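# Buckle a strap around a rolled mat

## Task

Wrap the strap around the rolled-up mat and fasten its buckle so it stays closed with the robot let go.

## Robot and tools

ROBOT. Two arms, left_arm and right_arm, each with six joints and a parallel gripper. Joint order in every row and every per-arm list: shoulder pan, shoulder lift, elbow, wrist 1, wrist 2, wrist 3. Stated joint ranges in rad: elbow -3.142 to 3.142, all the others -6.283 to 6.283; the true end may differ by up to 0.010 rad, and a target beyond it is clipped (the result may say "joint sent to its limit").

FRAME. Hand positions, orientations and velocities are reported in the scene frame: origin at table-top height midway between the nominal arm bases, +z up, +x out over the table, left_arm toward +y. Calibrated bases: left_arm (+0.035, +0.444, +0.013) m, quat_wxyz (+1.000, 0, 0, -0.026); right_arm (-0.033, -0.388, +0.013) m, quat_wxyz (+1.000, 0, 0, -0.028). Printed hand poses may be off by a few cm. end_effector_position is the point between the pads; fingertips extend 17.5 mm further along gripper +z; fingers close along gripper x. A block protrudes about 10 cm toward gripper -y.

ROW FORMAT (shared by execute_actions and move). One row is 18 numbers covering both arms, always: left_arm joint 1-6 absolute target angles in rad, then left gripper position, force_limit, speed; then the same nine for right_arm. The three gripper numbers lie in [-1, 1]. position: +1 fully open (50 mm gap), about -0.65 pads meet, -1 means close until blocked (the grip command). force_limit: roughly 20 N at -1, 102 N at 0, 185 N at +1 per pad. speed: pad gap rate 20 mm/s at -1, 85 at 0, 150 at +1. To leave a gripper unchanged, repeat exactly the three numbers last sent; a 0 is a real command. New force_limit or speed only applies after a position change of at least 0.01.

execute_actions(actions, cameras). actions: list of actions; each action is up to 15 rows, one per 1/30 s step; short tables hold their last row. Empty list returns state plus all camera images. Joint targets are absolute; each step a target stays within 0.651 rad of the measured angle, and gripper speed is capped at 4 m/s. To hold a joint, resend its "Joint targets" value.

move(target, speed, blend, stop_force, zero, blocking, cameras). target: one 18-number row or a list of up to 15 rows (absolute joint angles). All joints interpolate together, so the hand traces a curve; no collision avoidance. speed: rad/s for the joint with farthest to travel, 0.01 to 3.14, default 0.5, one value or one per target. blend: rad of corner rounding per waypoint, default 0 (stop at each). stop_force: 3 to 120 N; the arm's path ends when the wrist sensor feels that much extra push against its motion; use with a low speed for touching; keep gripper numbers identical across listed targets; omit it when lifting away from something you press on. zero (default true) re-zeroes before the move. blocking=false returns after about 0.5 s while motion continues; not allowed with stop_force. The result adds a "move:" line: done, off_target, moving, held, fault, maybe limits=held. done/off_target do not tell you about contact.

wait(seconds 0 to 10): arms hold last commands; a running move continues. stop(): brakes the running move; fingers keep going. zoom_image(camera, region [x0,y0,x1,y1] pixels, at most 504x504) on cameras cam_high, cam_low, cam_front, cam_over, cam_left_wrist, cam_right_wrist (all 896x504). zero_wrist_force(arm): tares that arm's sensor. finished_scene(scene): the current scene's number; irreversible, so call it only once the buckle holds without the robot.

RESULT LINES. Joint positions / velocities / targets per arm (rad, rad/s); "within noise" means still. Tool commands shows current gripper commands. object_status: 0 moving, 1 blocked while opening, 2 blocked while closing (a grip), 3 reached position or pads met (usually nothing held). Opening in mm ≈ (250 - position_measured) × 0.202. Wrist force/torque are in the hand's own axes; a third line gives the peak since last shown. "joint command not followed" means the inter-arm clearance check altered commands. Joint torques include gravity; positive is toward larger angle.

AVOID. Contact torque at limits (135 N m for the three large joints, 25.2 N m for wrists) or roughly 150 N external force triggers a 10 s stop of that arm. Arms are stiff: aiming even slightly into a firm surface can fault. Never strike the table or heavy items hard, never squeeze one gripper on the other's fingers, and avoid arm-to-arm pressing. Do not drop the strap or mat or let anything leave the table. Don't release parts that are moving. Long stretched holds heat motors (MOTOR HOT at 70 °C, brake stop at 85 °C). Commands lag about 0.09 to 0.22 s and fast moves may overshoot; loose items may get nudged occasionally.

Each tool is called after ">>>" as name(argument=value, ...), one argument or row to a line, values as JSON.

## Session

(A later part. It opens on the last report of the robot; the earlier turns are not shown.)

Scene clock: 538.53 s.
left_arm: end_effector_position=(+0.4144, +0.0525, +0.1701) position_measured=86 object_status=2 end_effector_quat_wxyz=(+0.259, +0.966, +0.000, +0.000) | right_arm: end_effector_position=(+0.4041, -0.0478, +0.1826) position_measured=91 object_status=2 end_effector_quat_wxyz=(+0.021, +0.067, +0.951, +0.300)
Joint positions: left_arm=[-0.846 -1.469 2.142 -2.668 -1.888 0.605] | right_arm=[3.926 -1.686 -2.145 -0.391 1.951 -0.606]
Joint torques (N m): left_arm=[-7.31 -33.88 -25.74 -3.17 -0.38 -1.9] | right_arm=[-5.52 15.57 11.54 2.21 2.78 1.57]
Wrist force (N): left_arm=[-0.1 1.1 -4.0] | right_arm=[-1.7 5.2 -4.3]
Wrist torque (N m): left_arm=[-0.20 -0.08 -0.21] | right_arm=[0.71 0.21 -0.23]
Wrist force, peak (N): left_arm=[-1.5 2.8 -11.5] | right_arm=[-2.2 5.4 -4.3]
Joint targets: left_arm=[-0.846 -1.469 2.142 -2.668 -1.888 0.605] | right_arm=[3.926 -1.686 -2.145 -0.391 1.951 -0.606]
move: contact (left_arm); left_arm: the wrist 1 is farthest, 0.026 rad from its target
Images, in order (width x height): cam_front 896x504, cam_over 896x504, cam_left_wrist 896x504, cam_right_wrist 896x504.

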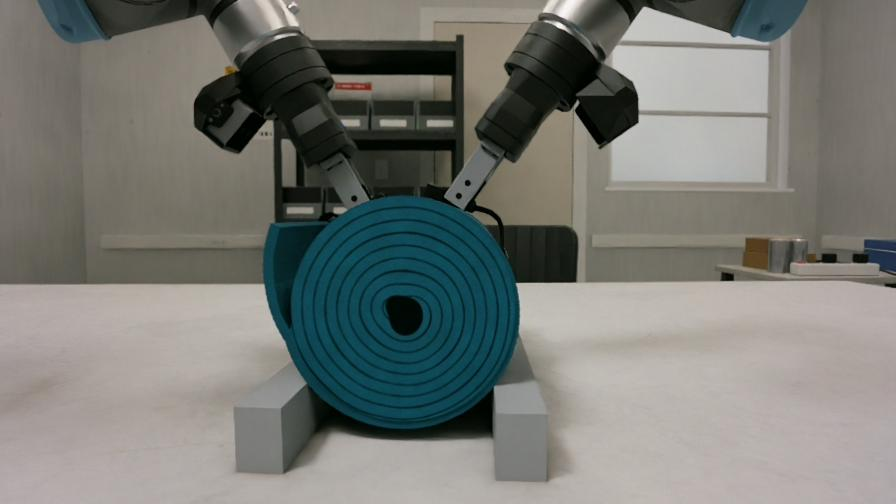

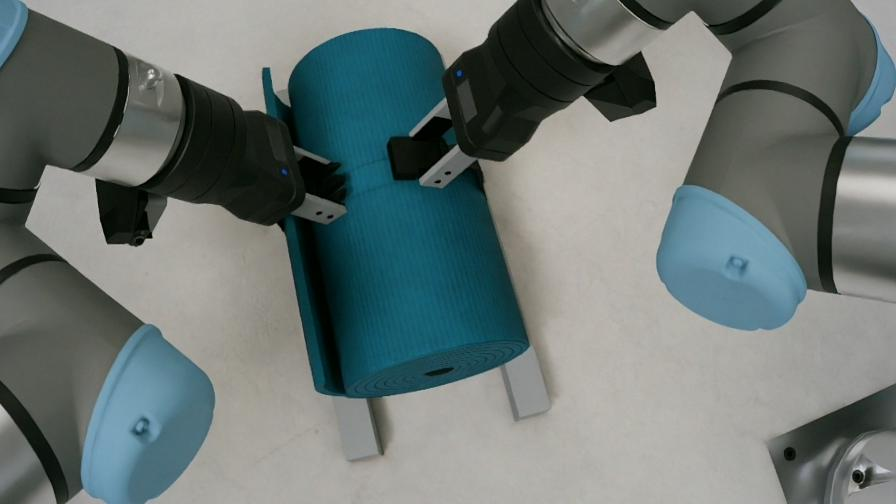

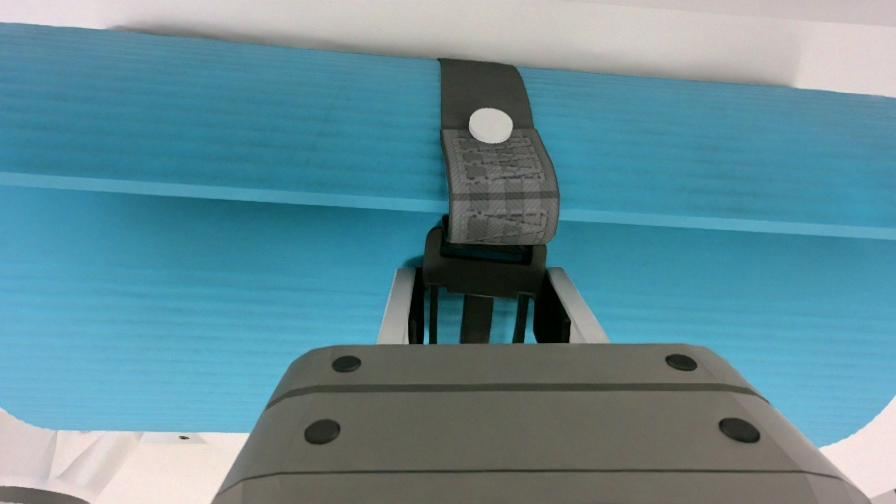

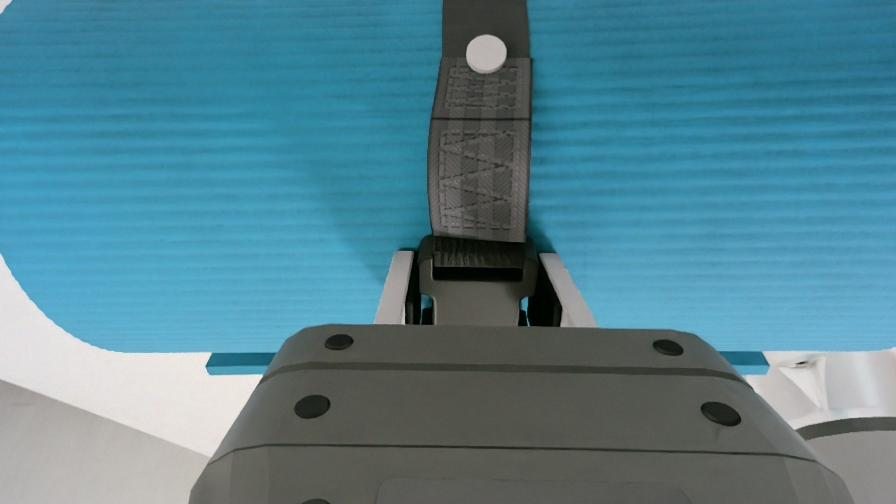

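>>> move(
  target=[-0.8456,-1.469,2.142,-2.668,-1.8879,0.6046,0.8,-0.5,-1,3.926,-1.686,-2.145,-0.391,1.951,-0.606,-1,0.5,-1],
  speed=0.25,
  cameras=["cam_left_wrist","cam_front","cam_over"],
)

>>> zoom_image(
  camera="cam_over",
  region=[260, 120, 480, 240],
)

Scene clock: 543.00 s.
left_arm: end_effector_position=(+0.4143, +0.0526, +0.1702) position_measured=32 object_status=0 end_effector_quat_wxyz=(+0.259, +0.966, +0.000, +0.000) | right_arm: end_effector_position=(+0.4041, -0.0478, +0.1826) position_measured=91 object_status=2 end_effector_quat_wxyz=(+0.021, +0.067, +0.951, +0.300)
Joint positions: left_arm=[-0.846 -1.469 2.142 -2.668 -1.888 0.605] | right_arm=[3.926 -1.686 -2.145 -0.391 1.951 -0.606]
Joint torques (N m): left_arm=[-4.9 -30.12 -10.95 -4.12 -1.72 -0.4] | right_arm=[-5.81 23.2 19.12 2.32 0.13 1.41]
Wrist force (N): left_arm=[6.3 -1.1 -7.9] | right_arm=[-0.8 4.5 -5.1]
Wrist torque (N m): left_arm=[-0.25 -0.13 -0.22] | right_arm=[0.70 0.21 -0.24]
Wrist force, peak (N): left_arm=[6.3 -1.1 -7.9] | right_arm=[-1.8 5.5 -4.5]
Joint targets: left_arm=[-0.846 -1.469 2.142 -2.668 -1.888 0.605] | right_arm=[3.926 -1.686 -2.145 -0.391 1.951 -0.606]
move: done
Images, in order (width x height): cam_front 896x504, cam_over 896x504, cam_left_wrist 896x504.

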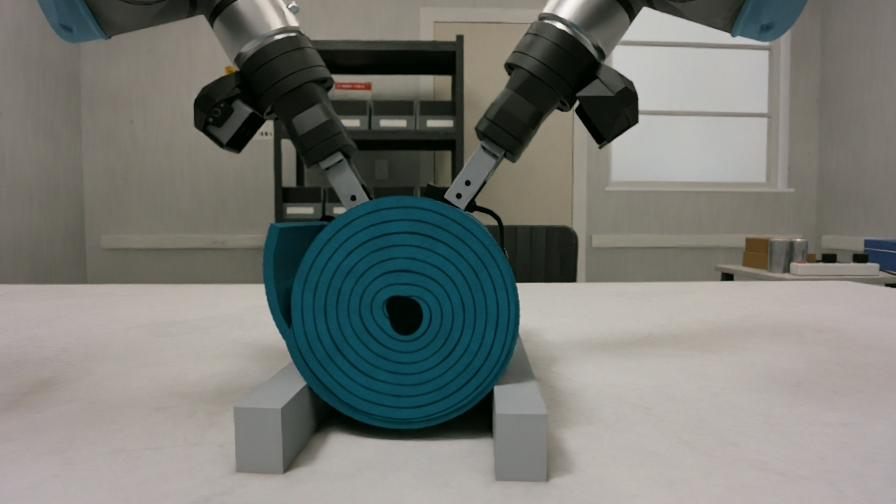

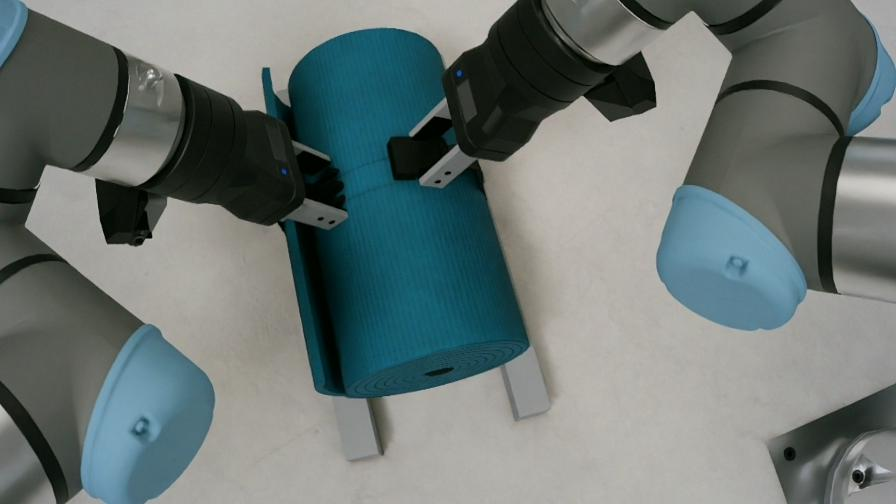

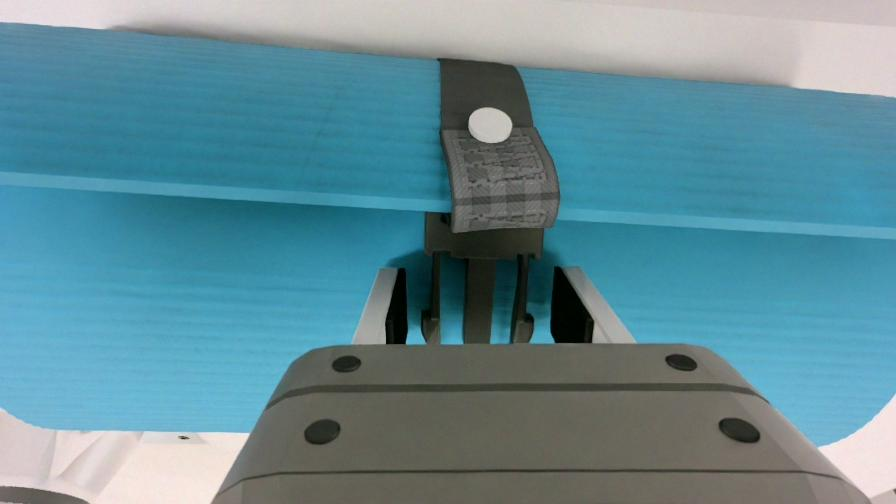

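Scaled by 2.291.

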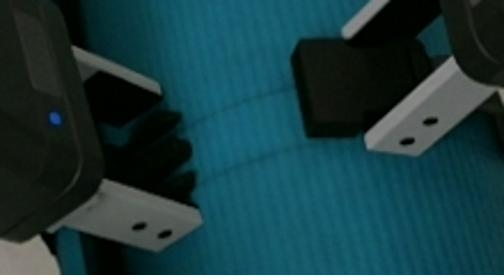

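>>> move(
  target=[-0.7549,-1.4237,2.2560,-2.9797,-2.0519,0.6186,0.8,-0.5,-1,3.926,-1.686,-2.145,-0.391,1.951,-0.606,-1,0.5,-1],
  speed=0.12,
)

>>> move(
  target=[-0.7683,-1.3933,2.2537,-3.0134,-2.0445,0.6057,0.8,-0.5,-1,3.926,-1.686,-2.145,-0.391,1.951,-0.606,-1,0.5,-1],
  speed=0.03,
  stop_force=5,
  cameras=["cam_left_wrist","cam_front","cam_over"],
)

Scene clock: 570.23 s.
left_arm: end_effector_position=(+0.4151, +0.0666, +0.1673) position_measured=32 object_status=3 end_effector_quat_wxyz=(+0.358, +0.934, +0.000, +0.000) end_effector_velocity=(+0.000, +0.000, -0.001) end_effector_angular_velocity=(+0.005, +0.002, +0.000) | right_arm: end_effector_position=(+0.4041, -0.0478, +0.1826) position_measured=91 object_status=2 end_effector_quat_wxyz=(+0.021, +0.067, +0.951, +0.300)
Joint positions: left_arm=[-0.755 -1.424 2.256 -2.98 -2.052 0.619] | right_arm=[3.926 -1.686 -2.145 -0.391 1.951 -0.606]
Joint velocities: left_arm=[-0.001 0.001 -0.001 0.006 0.003 0] | right_arm=[within noise]
Joint torques (N m): left_arm=[-8.59 -30.21 -26.25 -1.18 0.65 1.56] | right_arm=[-6.02 32.31 24.49 2.24 -1.45 1.18]
Wrist force (N): left_arm=[-0.1 -2.0 1.1] | right_arm=[-1.3 5.1 -5.5]
Wrist torque (N m): left_arm=[-0.27 0.09 -0.22] | right_arm=[0.71 0.17 -0.23]
Wrist force, peak (N): left_arm=[6.4 -1.1 -8.0] | right_arm=[-1.5 5.1 -5.6]
Joint targets: left_arm=[-0.755 -1.424 2.256 -2.980 -2.052 0.619] | right_arm=[3.926 -1.686 -2.145 -0.391 1.951 -0.606]
move: done

Scene clock: 571.90 s.
left_arm: end_effector_position=(+0.4152, +0.0613, +0.1617) position_measured=32 object_status=3 end_effector_quat_wxyz=(+0.358, +0.934, +0.000, +0.000) | right_arm: end_effector_position=(+0.4041, -0.0478, +0.1826) position_measured=91 object_status=2 end_effector_quat_wxyz=(+0.021, +0.067, +0.951, +0.300)
Joint positions: left_arm=[-0.763 -1.404 2.255 -3.001 -2.047 0.61] | right_arm=[3.926 -1.686 -2.145 -0.391 1.951 -0.606]
Joint torques (N m): left_arm=[7.34 -34.55 -11.78 -1.27 -2.29 2.42] | right_arm=[-5.72 32.9 24.61 2.31 -1.4 1.2]
Wrist force (N): left_arm=[-1.3 -3.3 -4.7] | right_arm=[-1.1 6.3 -4.9]
Wrist torque (N m): left_arm=[-0.27 -0.04 -0.07] | right_arm=[0.76 0.21 -0.23]
Wrist force, peak (N): left_arm=[-2.9 -4.8 -17.9] | right_arm=[-1.1 6.3 -4.9]
Joint targets: left_arm=[-0.763 -1.404 2.255 -3.001 -2.047 0.610] | right_arm=[3.926 -1.686 -2.145 -0.391 1.951 -0.606]
move: contact (left_arm); left_arm: the wrist 1 is farthest, 0.012 rad from its target
Images, in order (width x height): cam_front 896x504, cam_over 896x504, cam_left_wrist 896x504.

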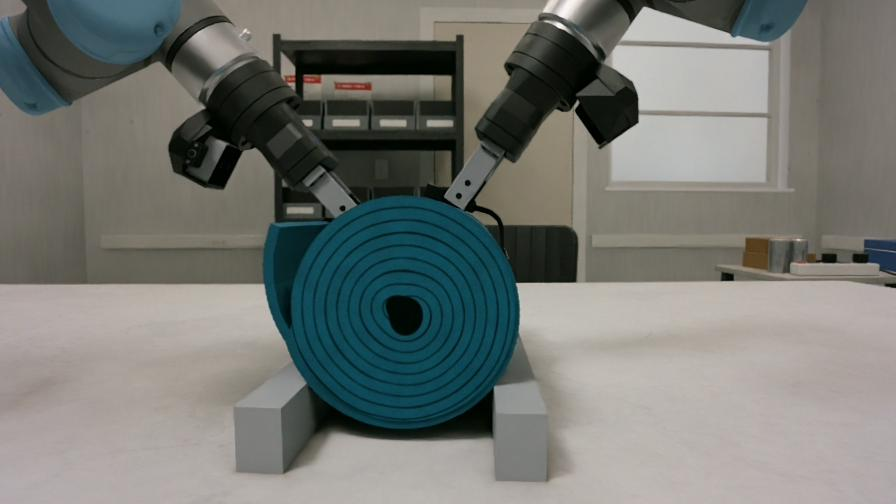

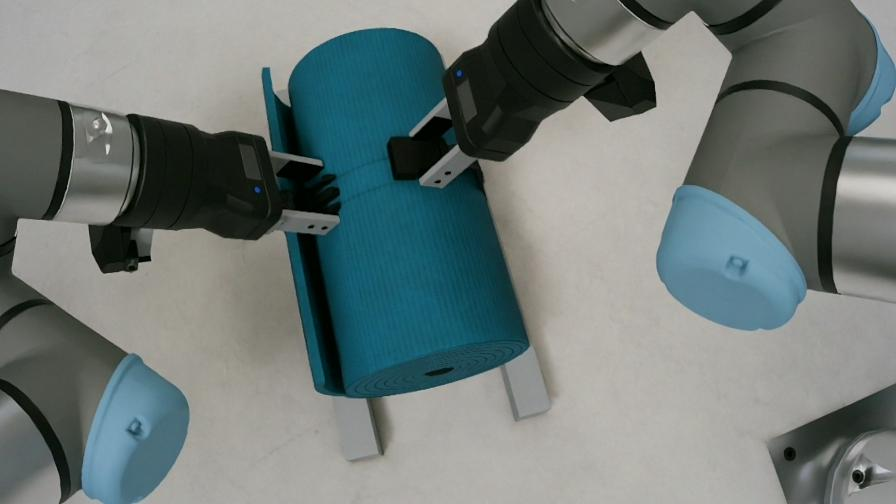

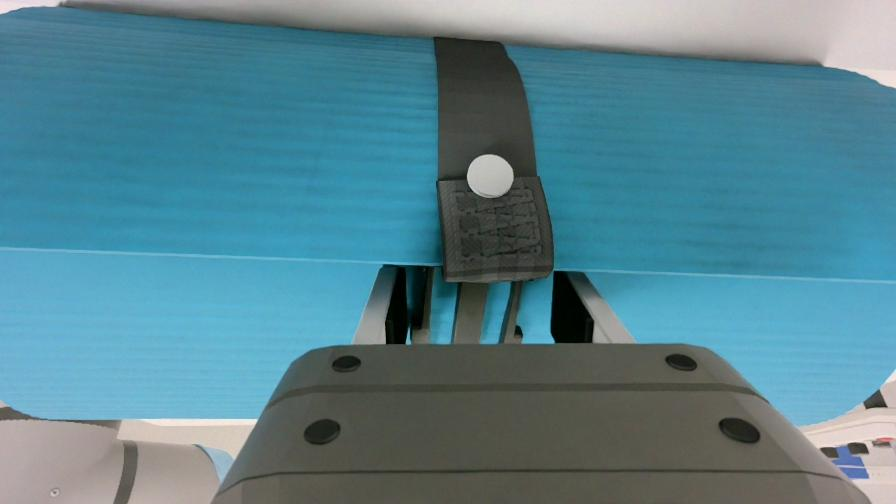

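>>> move(
  target=[-0.763,-1.404,2.255,-3.001,-2.047,0.610,-1,0.5,-1,3.926,-1.686,-2.145,-0.391,1.951,-0.606,-1,0.5,-1],
  speed=0.12,
  cameras=["cam_left_wrist"],
)

>>> zoom_image(
  camera="cam_left_wrist",
  region=[360, 230, 620, 360],
)

Scene clock: 580.00 s.
left_arm: end_effector_position=(+0.4153, +0.0617, +0.1612) position_measured=138 object_status=2 end_effector_quat_wxyz=(+0.358, +0.934, +0.001, +0.000) | right_arm: end_effector_position=(+0.4041, -0.0478, +0.1826) position_measured=91 object_status=2 end_effector_quat_wxyz=(+0.021, +0.067, +0.951, +0.300)
Joint positions: left_arm=[-0.763 -1.404 2.255 -3.001 -2.047 0.61] | right_arm=[3.926 -1.686 -2.145 -0.391 1.951 -0.606]
Joint torques (N m): left_arm=[0.05 -20.46 -23.23 -1.35 0.24 -2.38] | right_arm=[-4.3 32.34 24.18 2.31 -1.39 1.11]
Motor temperatures (°C): left_arm=[28 34 33 34 37 34] | right_arm=[39 36 26 30 46 40]
Wrist force (N): left_arm=[-0.3 -1.6 1.2] | right_arm=[-0.8 5.9 -4.8]
Wrist torque (N m): left_arm=[-0.22 0.13 -0.10] | right_arm=[0.70 0.20 -0.22]
Wrist force, peak (N): left_arm=[-1.1 -3.4 -4.7] | right_arm=[-0.7 6.4 -5.0]
Joint targets: left_arm=[-0.763 -1.404 2.255 -3.001 -2.047 0.610] | right_arm=[3.926 -1.686 -2.145 -0.391 1.951 -0.606]
move: done
Images, in order (width x height): cam_left_wrist 896x504.

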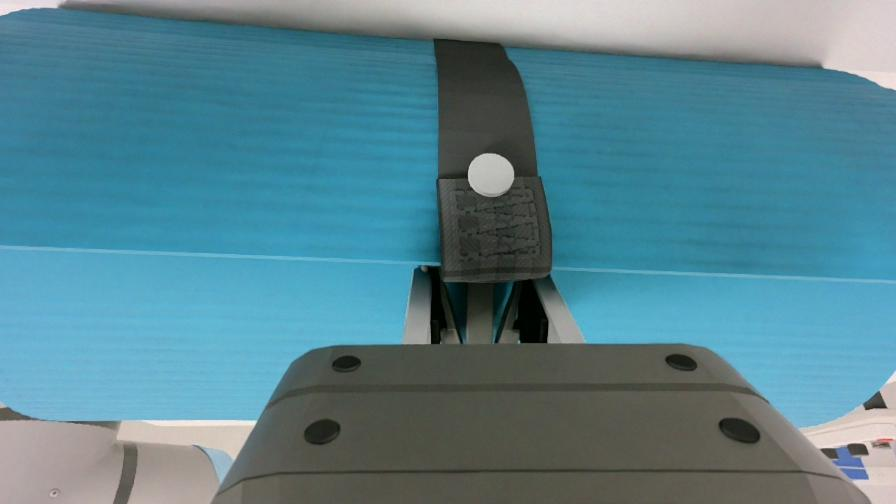

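Scaled by 1.938.

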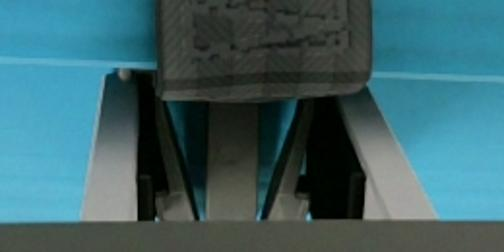

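>>> move(
  target=[-0.7818,-1.4129,2.2269,-2.9728,-2.0371,0.5935,-1,0.5,-1,3.926,-1.686,-2.145,-0.391,1.951,-0.606,-1,0.5,-1],
  speed=0.06,
  stop_force=20,
  cameras=["cam_left_wrist","cam_over"],
)

>>> zoom_image(
  camera="cam_left_wrist",
  region=[360, 190, 620, 360],
)

Scene clock: 593.20 s.
left_arm: end_effector_position=(+0.4157, +0.0496, +0.1725) position_measured=138 object_status=2 end_effector_quat_wxyz=(+0.358, +0.934, +0.000, +0.000) | right_arm: end_effector_position=(+0.4041, -0.0478, +0.1826) position_measured=91 object_status=2 end_effector_quat_wxyz=(+0.021, +0.067, +0.951, +0.300)
Joint positions: left_arm=[-0.782 -1.413 2.227 -2.973 -2.037 0.593] | right_arm=[3.926 -1.686 -2.145 -0.391 1.951 -0.606]
Joint torques (N m): left_arm=[-1.96 -9.67 -10.3 -4.55 -4.4 2.34] | right_arm=[-3.38 27.28 24.29 2.41 -1.41 1]
Wrist force (N): left_arm=[3.7 -9.3 -31.8] | right_arm=[-0.7 5.4 -3.7]
Wrist torque (N m): left_arm=[0.27 -0.27 0.03] | right_arm=[0.72 0.21 -0.23]
Wrist force, peak (N): left_arm=[2.3 -14.2 -32.3] | right_arm=[-0.6 2.9 -11.2]
Joint targets: left_arm=[-0.782 -1.413 2.227 -2.973 -2.037 0.593] | right_arm=[3.926 -1.686 -2.145 -0.391 1.951 -0.606]
move: done
Images, in order (width x height): cam_over 896x504, cam_left_wrist 896x504.

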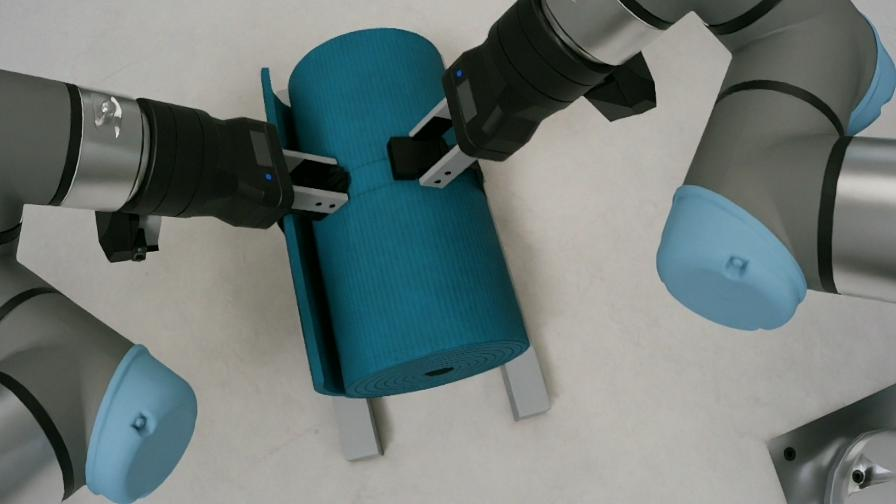

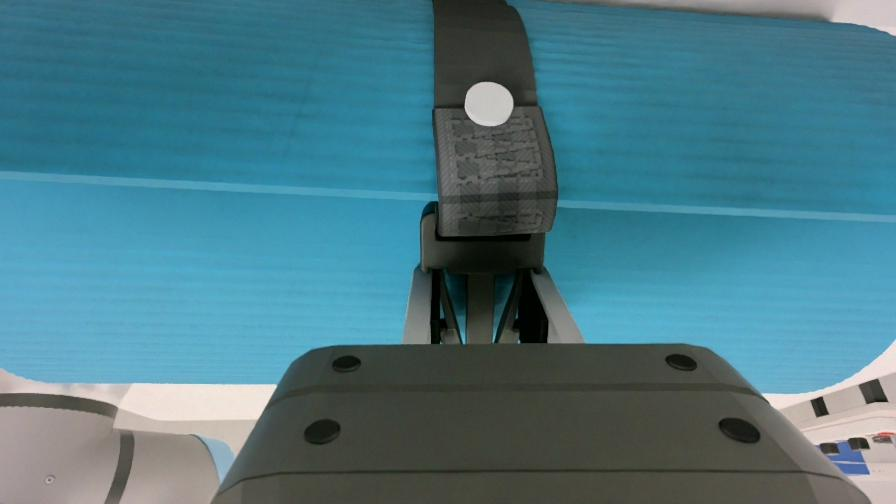

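Scaled by 1.938.

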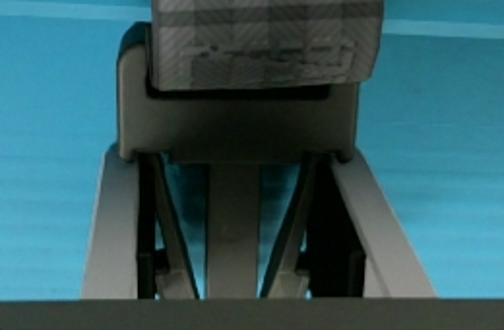

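>>> move(
  target=[-0.7858,-1.4207,2.2159,-2.9556,-2.0349,0.5897,-1,0.5,-1,3.926,-1.686,-2.145,-0.391,1.951,-0.606,-1,0.5,-1],
  speed=0.06,
)

>>> move(
  target=[-0.7858,-1.4207,2.2159,-2.9556,-2.0349,0.5897,0.8,0.5,-1,3.926,-1.686,-2.145,-0.391,1.951,-0.606,-1,0.5,-1],
  speed=0.06,
  cameras=["cam_left_wrist","cam_over"],
)

>>> zoom_image(
  camera="cam_left_wrist",
  region=[360, 190, 620, 360],
)

Scene clock: 602.10 s.
left_arm: end_effector_position=(+0.4161, +0.0465, +0.1783) position_measured=138 object_status=2 end_effector_quat_wxyz=(+0.358, +0.934, +0.000, +0.000) | right_arm: end_effector_position=(+0.4041, -0.0478, +0.1826) position_measured=91 object_status=2 end_effector_quat_wxyz=(+0.021, +0.067, +0.951, +0.300)
Joint positions: left_arm=[-0.786 -1.421 2.216 -2.955 -2.035 0.59] | right_arm=[3.926 -1.686 -2.145 -0.391 1.951 -0.606]
Joint torques (N m): left_arm=[0.51 -26.85 -15.16 -5.07 0.49 -1.76] | right_arm=[-2.53 14.15 24.43 2.36 -1.34 0.91]
Wrist force (N): left_arm=[-0.3 -1.6 1.0] | right_arm=[-0.9 6.0 -3.7]
Wrist torque (N m): left_arm=[-0.20 0.13 -0.09] | right_arm=[0.73 0.21 -0.21]
Wrist force, peak (N): left_arm=[3.9 -9.3 -32.2] | right_arm=[-1.1 6.2 -4.8]
Joint targets: left_arm=[-0.786 -1.421 2.216 -2.956 -2.035 0.590] | right_arm=[3.926 -1.686 -2.145 -0.391 1.951 -0.606]
move: done

Scene clock: 603.40 s.
left_arm: end_effector_position=(+0.4161, +0.0466, +0.1783) position_measured=32 object_status=0 end_effector_quat_wxyz=(+0.358, +0.934, +0.000, +0.000) | right_arm: end_effector_position=(+0.4041, -0.0478, +0.1826) position_measured=91 object_status=2 end_effector_quat_wxyz=(+0.021, +0.067, +0.951, +0.300)
Joint positions: left_arm=[-0.786 -1.421 2.216 -2.956 -2.035 0.59] | right_arm=[3.926 -1.686 -2.145 -0.391 1.951 -0.606]
Joint torques (N m): left_arm=[8.69 -22.17 -12.94 -5.85 -2.56 2.21] | right_arm=[-1.84 14.17 24.05 2.4 -1.42 0.9]
Wrist force (N): left_arm=[-0.5 -1.5 1.0] | right_arm=[-0.8 6.2 -3.7]
Wrist torque (N m): left_arm=[-0.20 0.15 -0.09] | right_arm=[0.73 0.20 -0.22]
Wrist force, peak (N): left_arm=[-0.6 -1.7 1.3] | right_arm=[-0.9 6.3 -3.8]
Joint targets: left_arm=[-0.786 -1.421 2.216 -2.956 -2.035 0.590] | right_arm=[3.926 -1.686 -2.145 -0.391 1.951 -0.606]
move: done
Images, in order (width x height): cam_over 896x504, cam_left_wrist 896x504.

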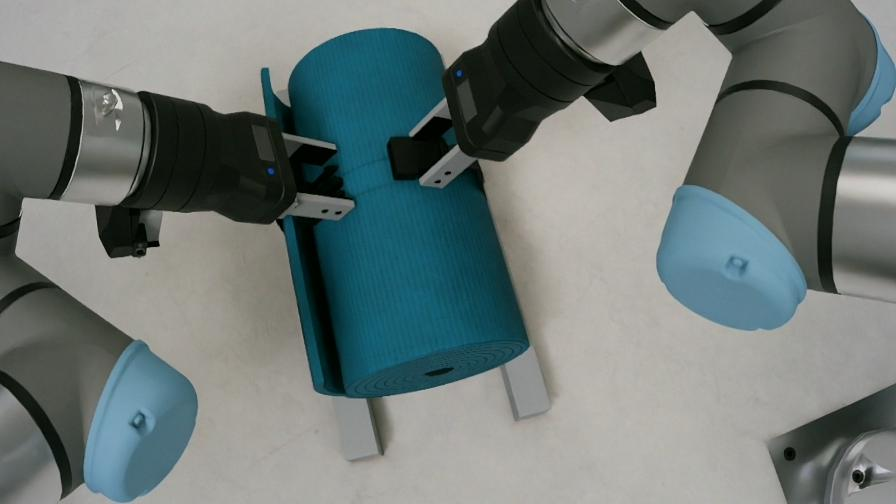

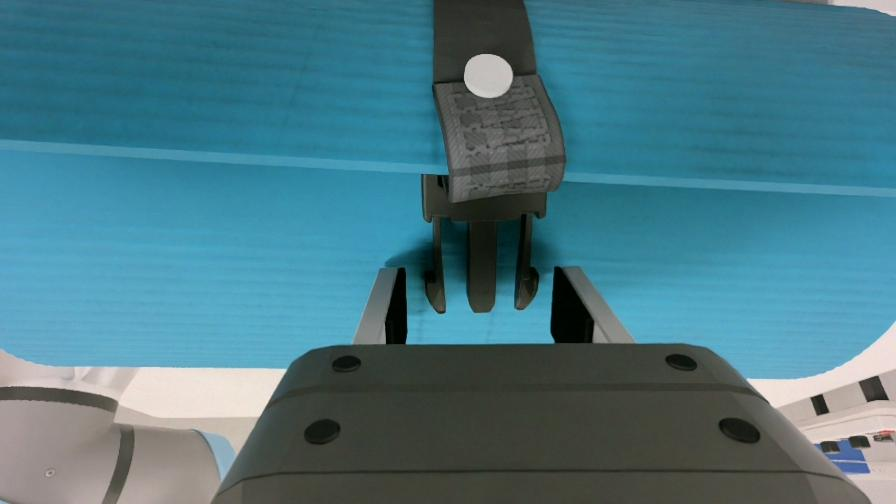

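Scaled by 1.938.

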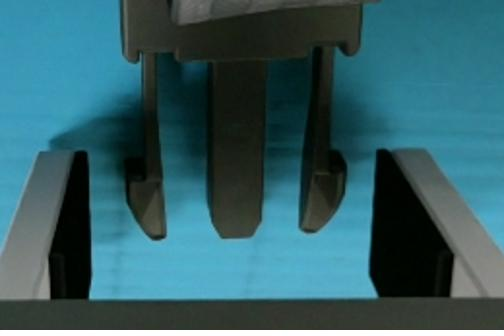

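>>> move(
  target=[-0.7641,-1.4094,2.2456,-2.9875,-2.0469,0.6098,0.8,0.5,-1,3.926,-1.686,-2.145,-0.391,1.951,-0.606,-1,0.5,-1],
  speed=0.06,
)

>>> move(
  target=[-0.7717,-1.3931,2.2444,-3.0058,-2.0427,0.6028,0.8,0.5,-1,3.926,-1.686,-2.145,-0.391,1.951,-0.606,-1,0.5,-1],
  speed=0.03,
  stop_force=6,
  cameras=["cam_left_wrist","cam_over"],
)

>>> zoom_image(
  camera="cam_left_wrist",
  region=[360, 190, 620, 360],
)

Scene clock: 623.70 s.
left_arm: end_effector_position=(+0.4164, +0.0597, +0.1656) position_measured=32 object_status=3 end_effector_quat_wxyz=(+0.358, +0.934, +0.000, +0.000) | right_arm: end_effector_position=(+0.4041, -0.0478, +0.1826) position_measured=91 object_status=2 end_effector_quat_wxyz=(+0.021, +0.067, +0.951, +0.300)
Joint positions: left_arm=[-0.764 -1.409 2.246 -2.988 -2.047 0.61] | right_arm=[3.926 -1.686 -2.145 -0.391 1.951 -0.606]
Joint torques (N m): left_arm=[-7.77 -31.68 -26.97 -1.49 0.02 -1.74] | right_arm=[-0.57 14.8 24.3 2.41 -1.41 0.79]
Wrist force (N): left_arm=[-0.5 -1.5 1.2] | right_arm=[-1.0 5.9 -3.6]
Wrist torque (N m): left_arm=[-0.20 0.15 -0.22] | right_arm=[0.72 0.22 -0.22]
Wrist force, peak (N): left_arm=[-0.8 -2.3 1.2] | right_arm=[-0.7 6.4 -3.7]
Joint targets: left_arm=[-0.764 -1.409 2.246 -2.987 -2.047 0.610] | right_arm=[3.926 -1.686 -2.145 -0.391 1.951 -0.606]
move: done

Scene clock: 624.87 s.
left_arm: end_effector_position=(+0.4164, +0.0583, +0.1643) position_measured=32 object_status=3 end_effector_quat_wxyz=(+0.358, +0.934, +0.000, +0.000) | right_arm: end_effector_position=(+0.4041, -0.0478, +0.1826) position_measured=91 object_status=2 end_effector_quat_wxyz=(+0.021, +0.067, +0.951, +0.300)
Joint positions: left_arm=[-0.766 -1.405 2.245 -2.993 -2.046 0.608] | right_arm=[3.926 -1.686 -2.145 -0.391 1.951 -0.606]
Joint torques (N m): left_arm=[7.69 -34.93 -11.98 -1.66 -2.41 2.33] | right_arm=[-0.27 15.41 23.95 2.41 -1.34 0.82]
Wrist force (N): left_arm=[-1.9 -4.0 -6.5] | right_arm=[-0.7 5.7 -3.9]
Wrist torque (N m): left_arm=[-0.21 -0.06 -0.05] | right_arm=[0.71 0.19 -0.22]
Wrist force, peak (N): left_arm=[-3.6 -5.9 -22.2] | right_arm=[-0.8 6.2 -4.2]
Joint targets: left_arm=[-0.766 -1.405 2.245 -2.993 -2.046 0.608] | right_arm=[3.926 -1.686 -2.145 -0.391 1.951 -0.606]
move: contact (left_arm); left_arm: the wrist 1 is farthest, 0.013 rad from its target
Images, in order (width x height): cam_over 896x504, cam_left_wrist 896x504.

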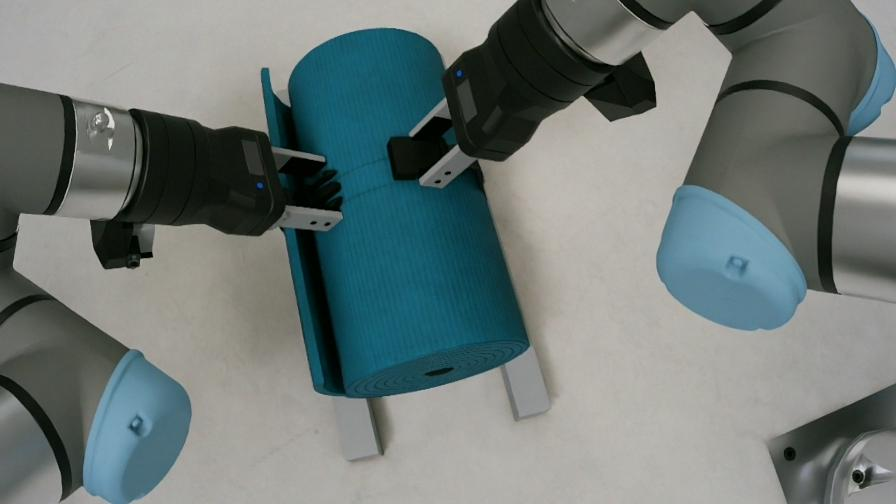

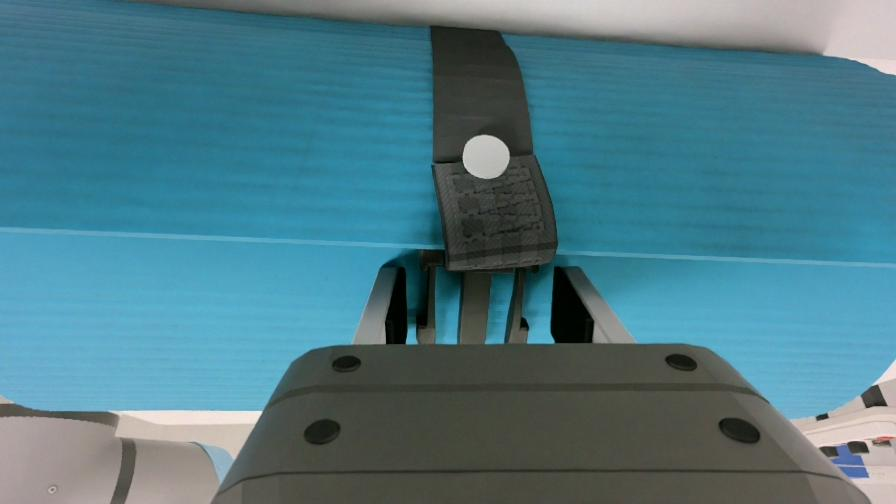

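Scaled by 1.938.

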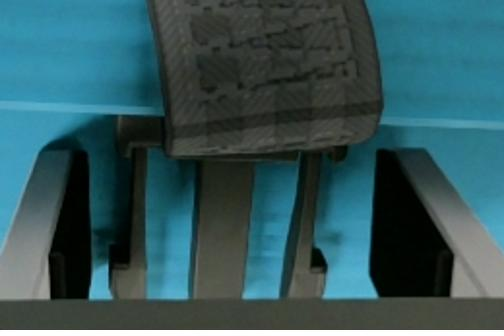

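>>> move(
  target=[-0.7553,-1.3985,2.2583,-3.0073,-2.0517,0.6183,0.8,0.5,-1,3.926,-1.686,-2.145,-0.391,1.951,-0.606,-1,0.5,-1],
  speed=0.03,
  stop_force=20,
  cameras=["cam_left_wrist","cam_over"],
)

>>> zoom_image(
  camera="cam_left_wrist",
  region=[360, 190, 620, 360],
)

Scene clock: 640.90 s.
left_arm: end_effector_position=(+0.4168, +0.0645, +0.1585) position_measured=32 object_status=3 end_effector_quat_wxyz=(+0.358, +0.934, +0.000, +0.000) | right_arm: end_effector_position=(+0.4041, -0.0478, +0.1826) position_measured=91 object_status=2 end_effector_quat_wxyz=(+0.021, +0.067, +0.951, +0.300)
Joint positions: left_arm=[-0.755 -1.398 2.258 -3.007 -2.052 0.618] | right_arm=[3.926 -1.686 -2.145 -0.391 1.951 -0.606]
Joint torques (N m): left_arm=[-9.41 -29.26 -23.52 -0.19 1.3 -2.47] | right_arm=[0.47 16.02 24.13 2.36 -1.33 0.67]
Wrist force (N): left_arm=[-0.6 0.9 -5.3] | right_arm=[-0.8 5.2 -3.9]
Wrist torque (N m): left_arm=[-0.24 -0.03 -0.28] | right_arm=[0.71 0.21 -0.22]
Wrist force, peak (N): left_arm=[-1.8 -4.2 -6.6] | right_arm=[-1.0 6.3 -4.3]
Joint targets: left_arm=[-0.755 -1.399 2.258 -3.007 -2.052 0.618] | right_arm=[3.926 -1.686 -2.145 -0.391 1.951 -0.606]
move: done
Images, in order (width x height): cam_over 896x504, cam_left_wrist 896x504.

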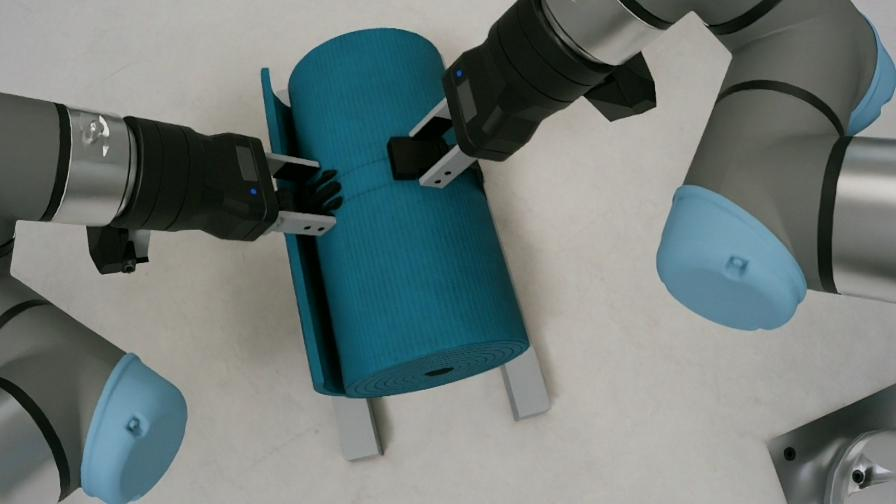

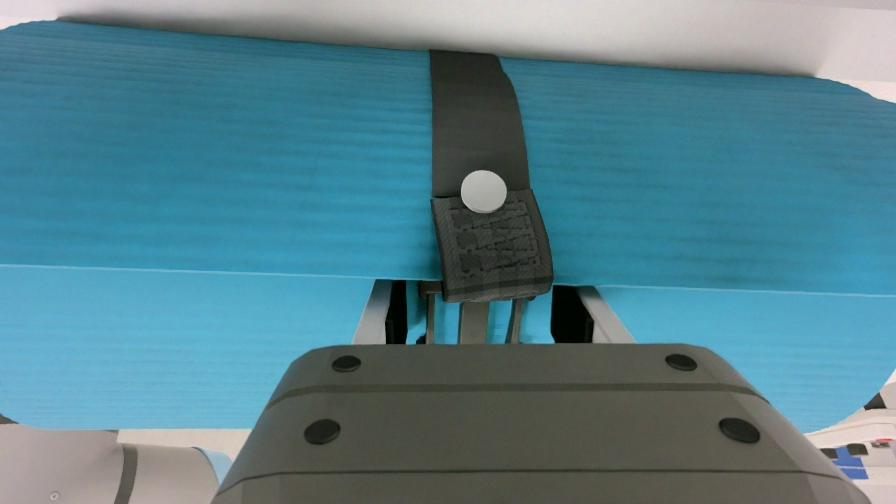

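Scaled by 1.938.

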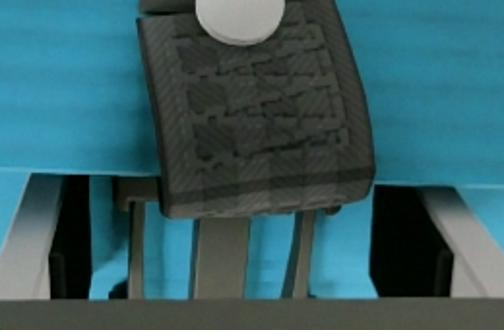

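>>> move(
  target=[-0.7553,-1.3985,2.2583,-3.0073,-2.0517,0.6183,-1,0.5,-1,3.926,-1.686,-2.145,-0.391,1.951,-0.606,-1,0.5,-1],
  cameras=["cam_left_wrist","cam_front"],
)

>>> zoom_image(
  camera="cam_left_wrist",
  region=[360, 190, 620, 360],
)

Scene clock: 645.17 s.
left_arm: end_effector_position=(+0.4167, +0.0645, +0.1585) position_measured=93 object_status=2 end_effector_quat_wxyz=(+0.358, +0.934, +0.000, +0.000) | right_arm: end_effector_position=(+0.4041, -0.0478, +0.1826) position_measured=91 object_status=2 end_effector_quat_wxyz=(+0.021, +0.067, +0.951, +0.300)
Joint positions: left_arm=[-0.755 -1.399 2.258 -3.007 -2.052 0.618] | right_arm=[3.926 -1.686 -2.145 -0.391 1.951 -0.606]
Joint torques (N m): left_arm=[-3.31 -30.86 -22.97 -3.14 0.83 -2.4] | right_arm=[1.54 16.05 24.28 2.39 -1.28 0.48]
Wrist force (N): left_arm=[-0.7 -1.7 1.0] | right_arm=[-0.6 6.1 -4.3]
Wrist torque (N m): left_arm=[-0.23 0.16 -0.23] | right_arm=[0.76 0.24 -0.22]
Wrist force, peak (N): left_arm=[-4.2 -1.1 -5.3] | right_arm=[-0.6 6.1 -4.3]
Joint targets: left_arm=[-0.755 -1.399 2.258 -3.007 -2.052 0.618] | right_arm=[3.926 -1.686 -2.145 -0.391 1.951 -0.606]
move: done
Images, in order (width x height): cam_front 896x504, cam_left_wrist 896x504.

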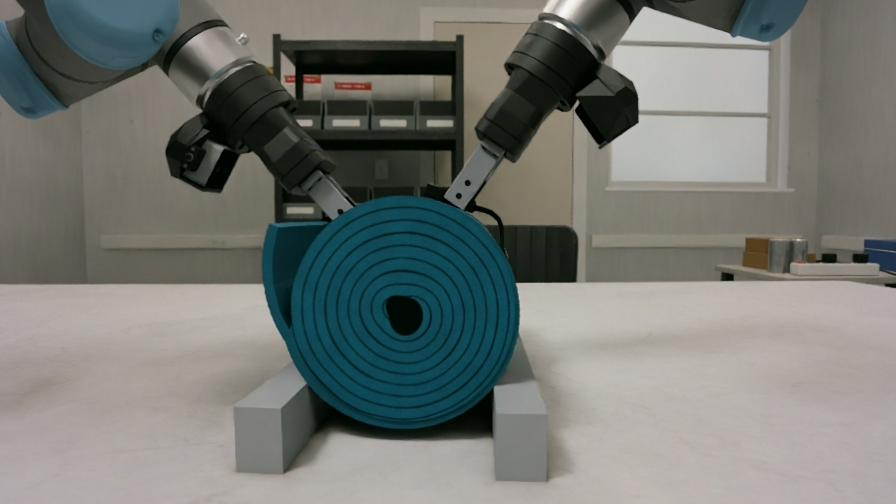

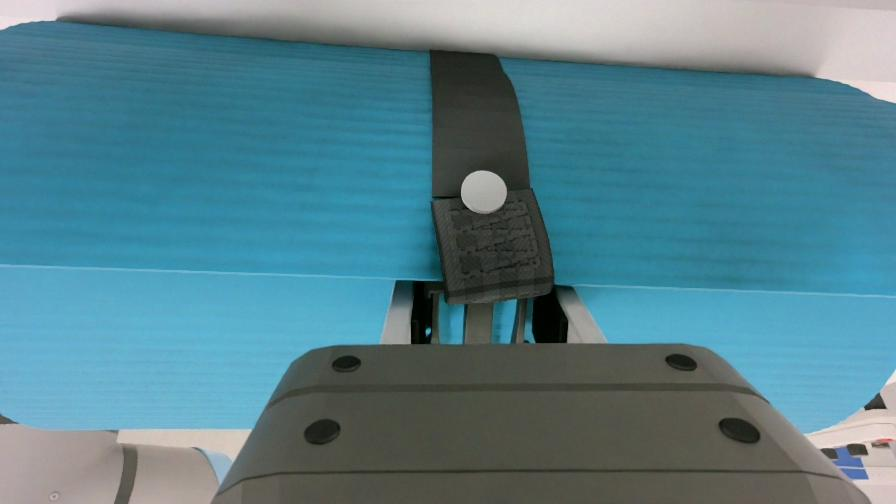

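Scaled by 1.938.

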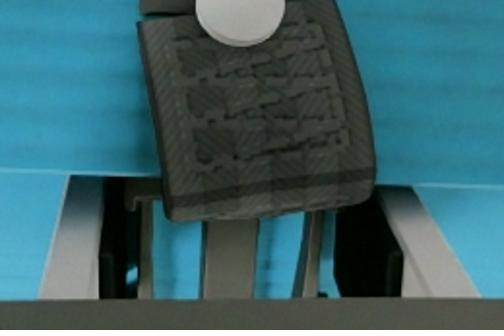

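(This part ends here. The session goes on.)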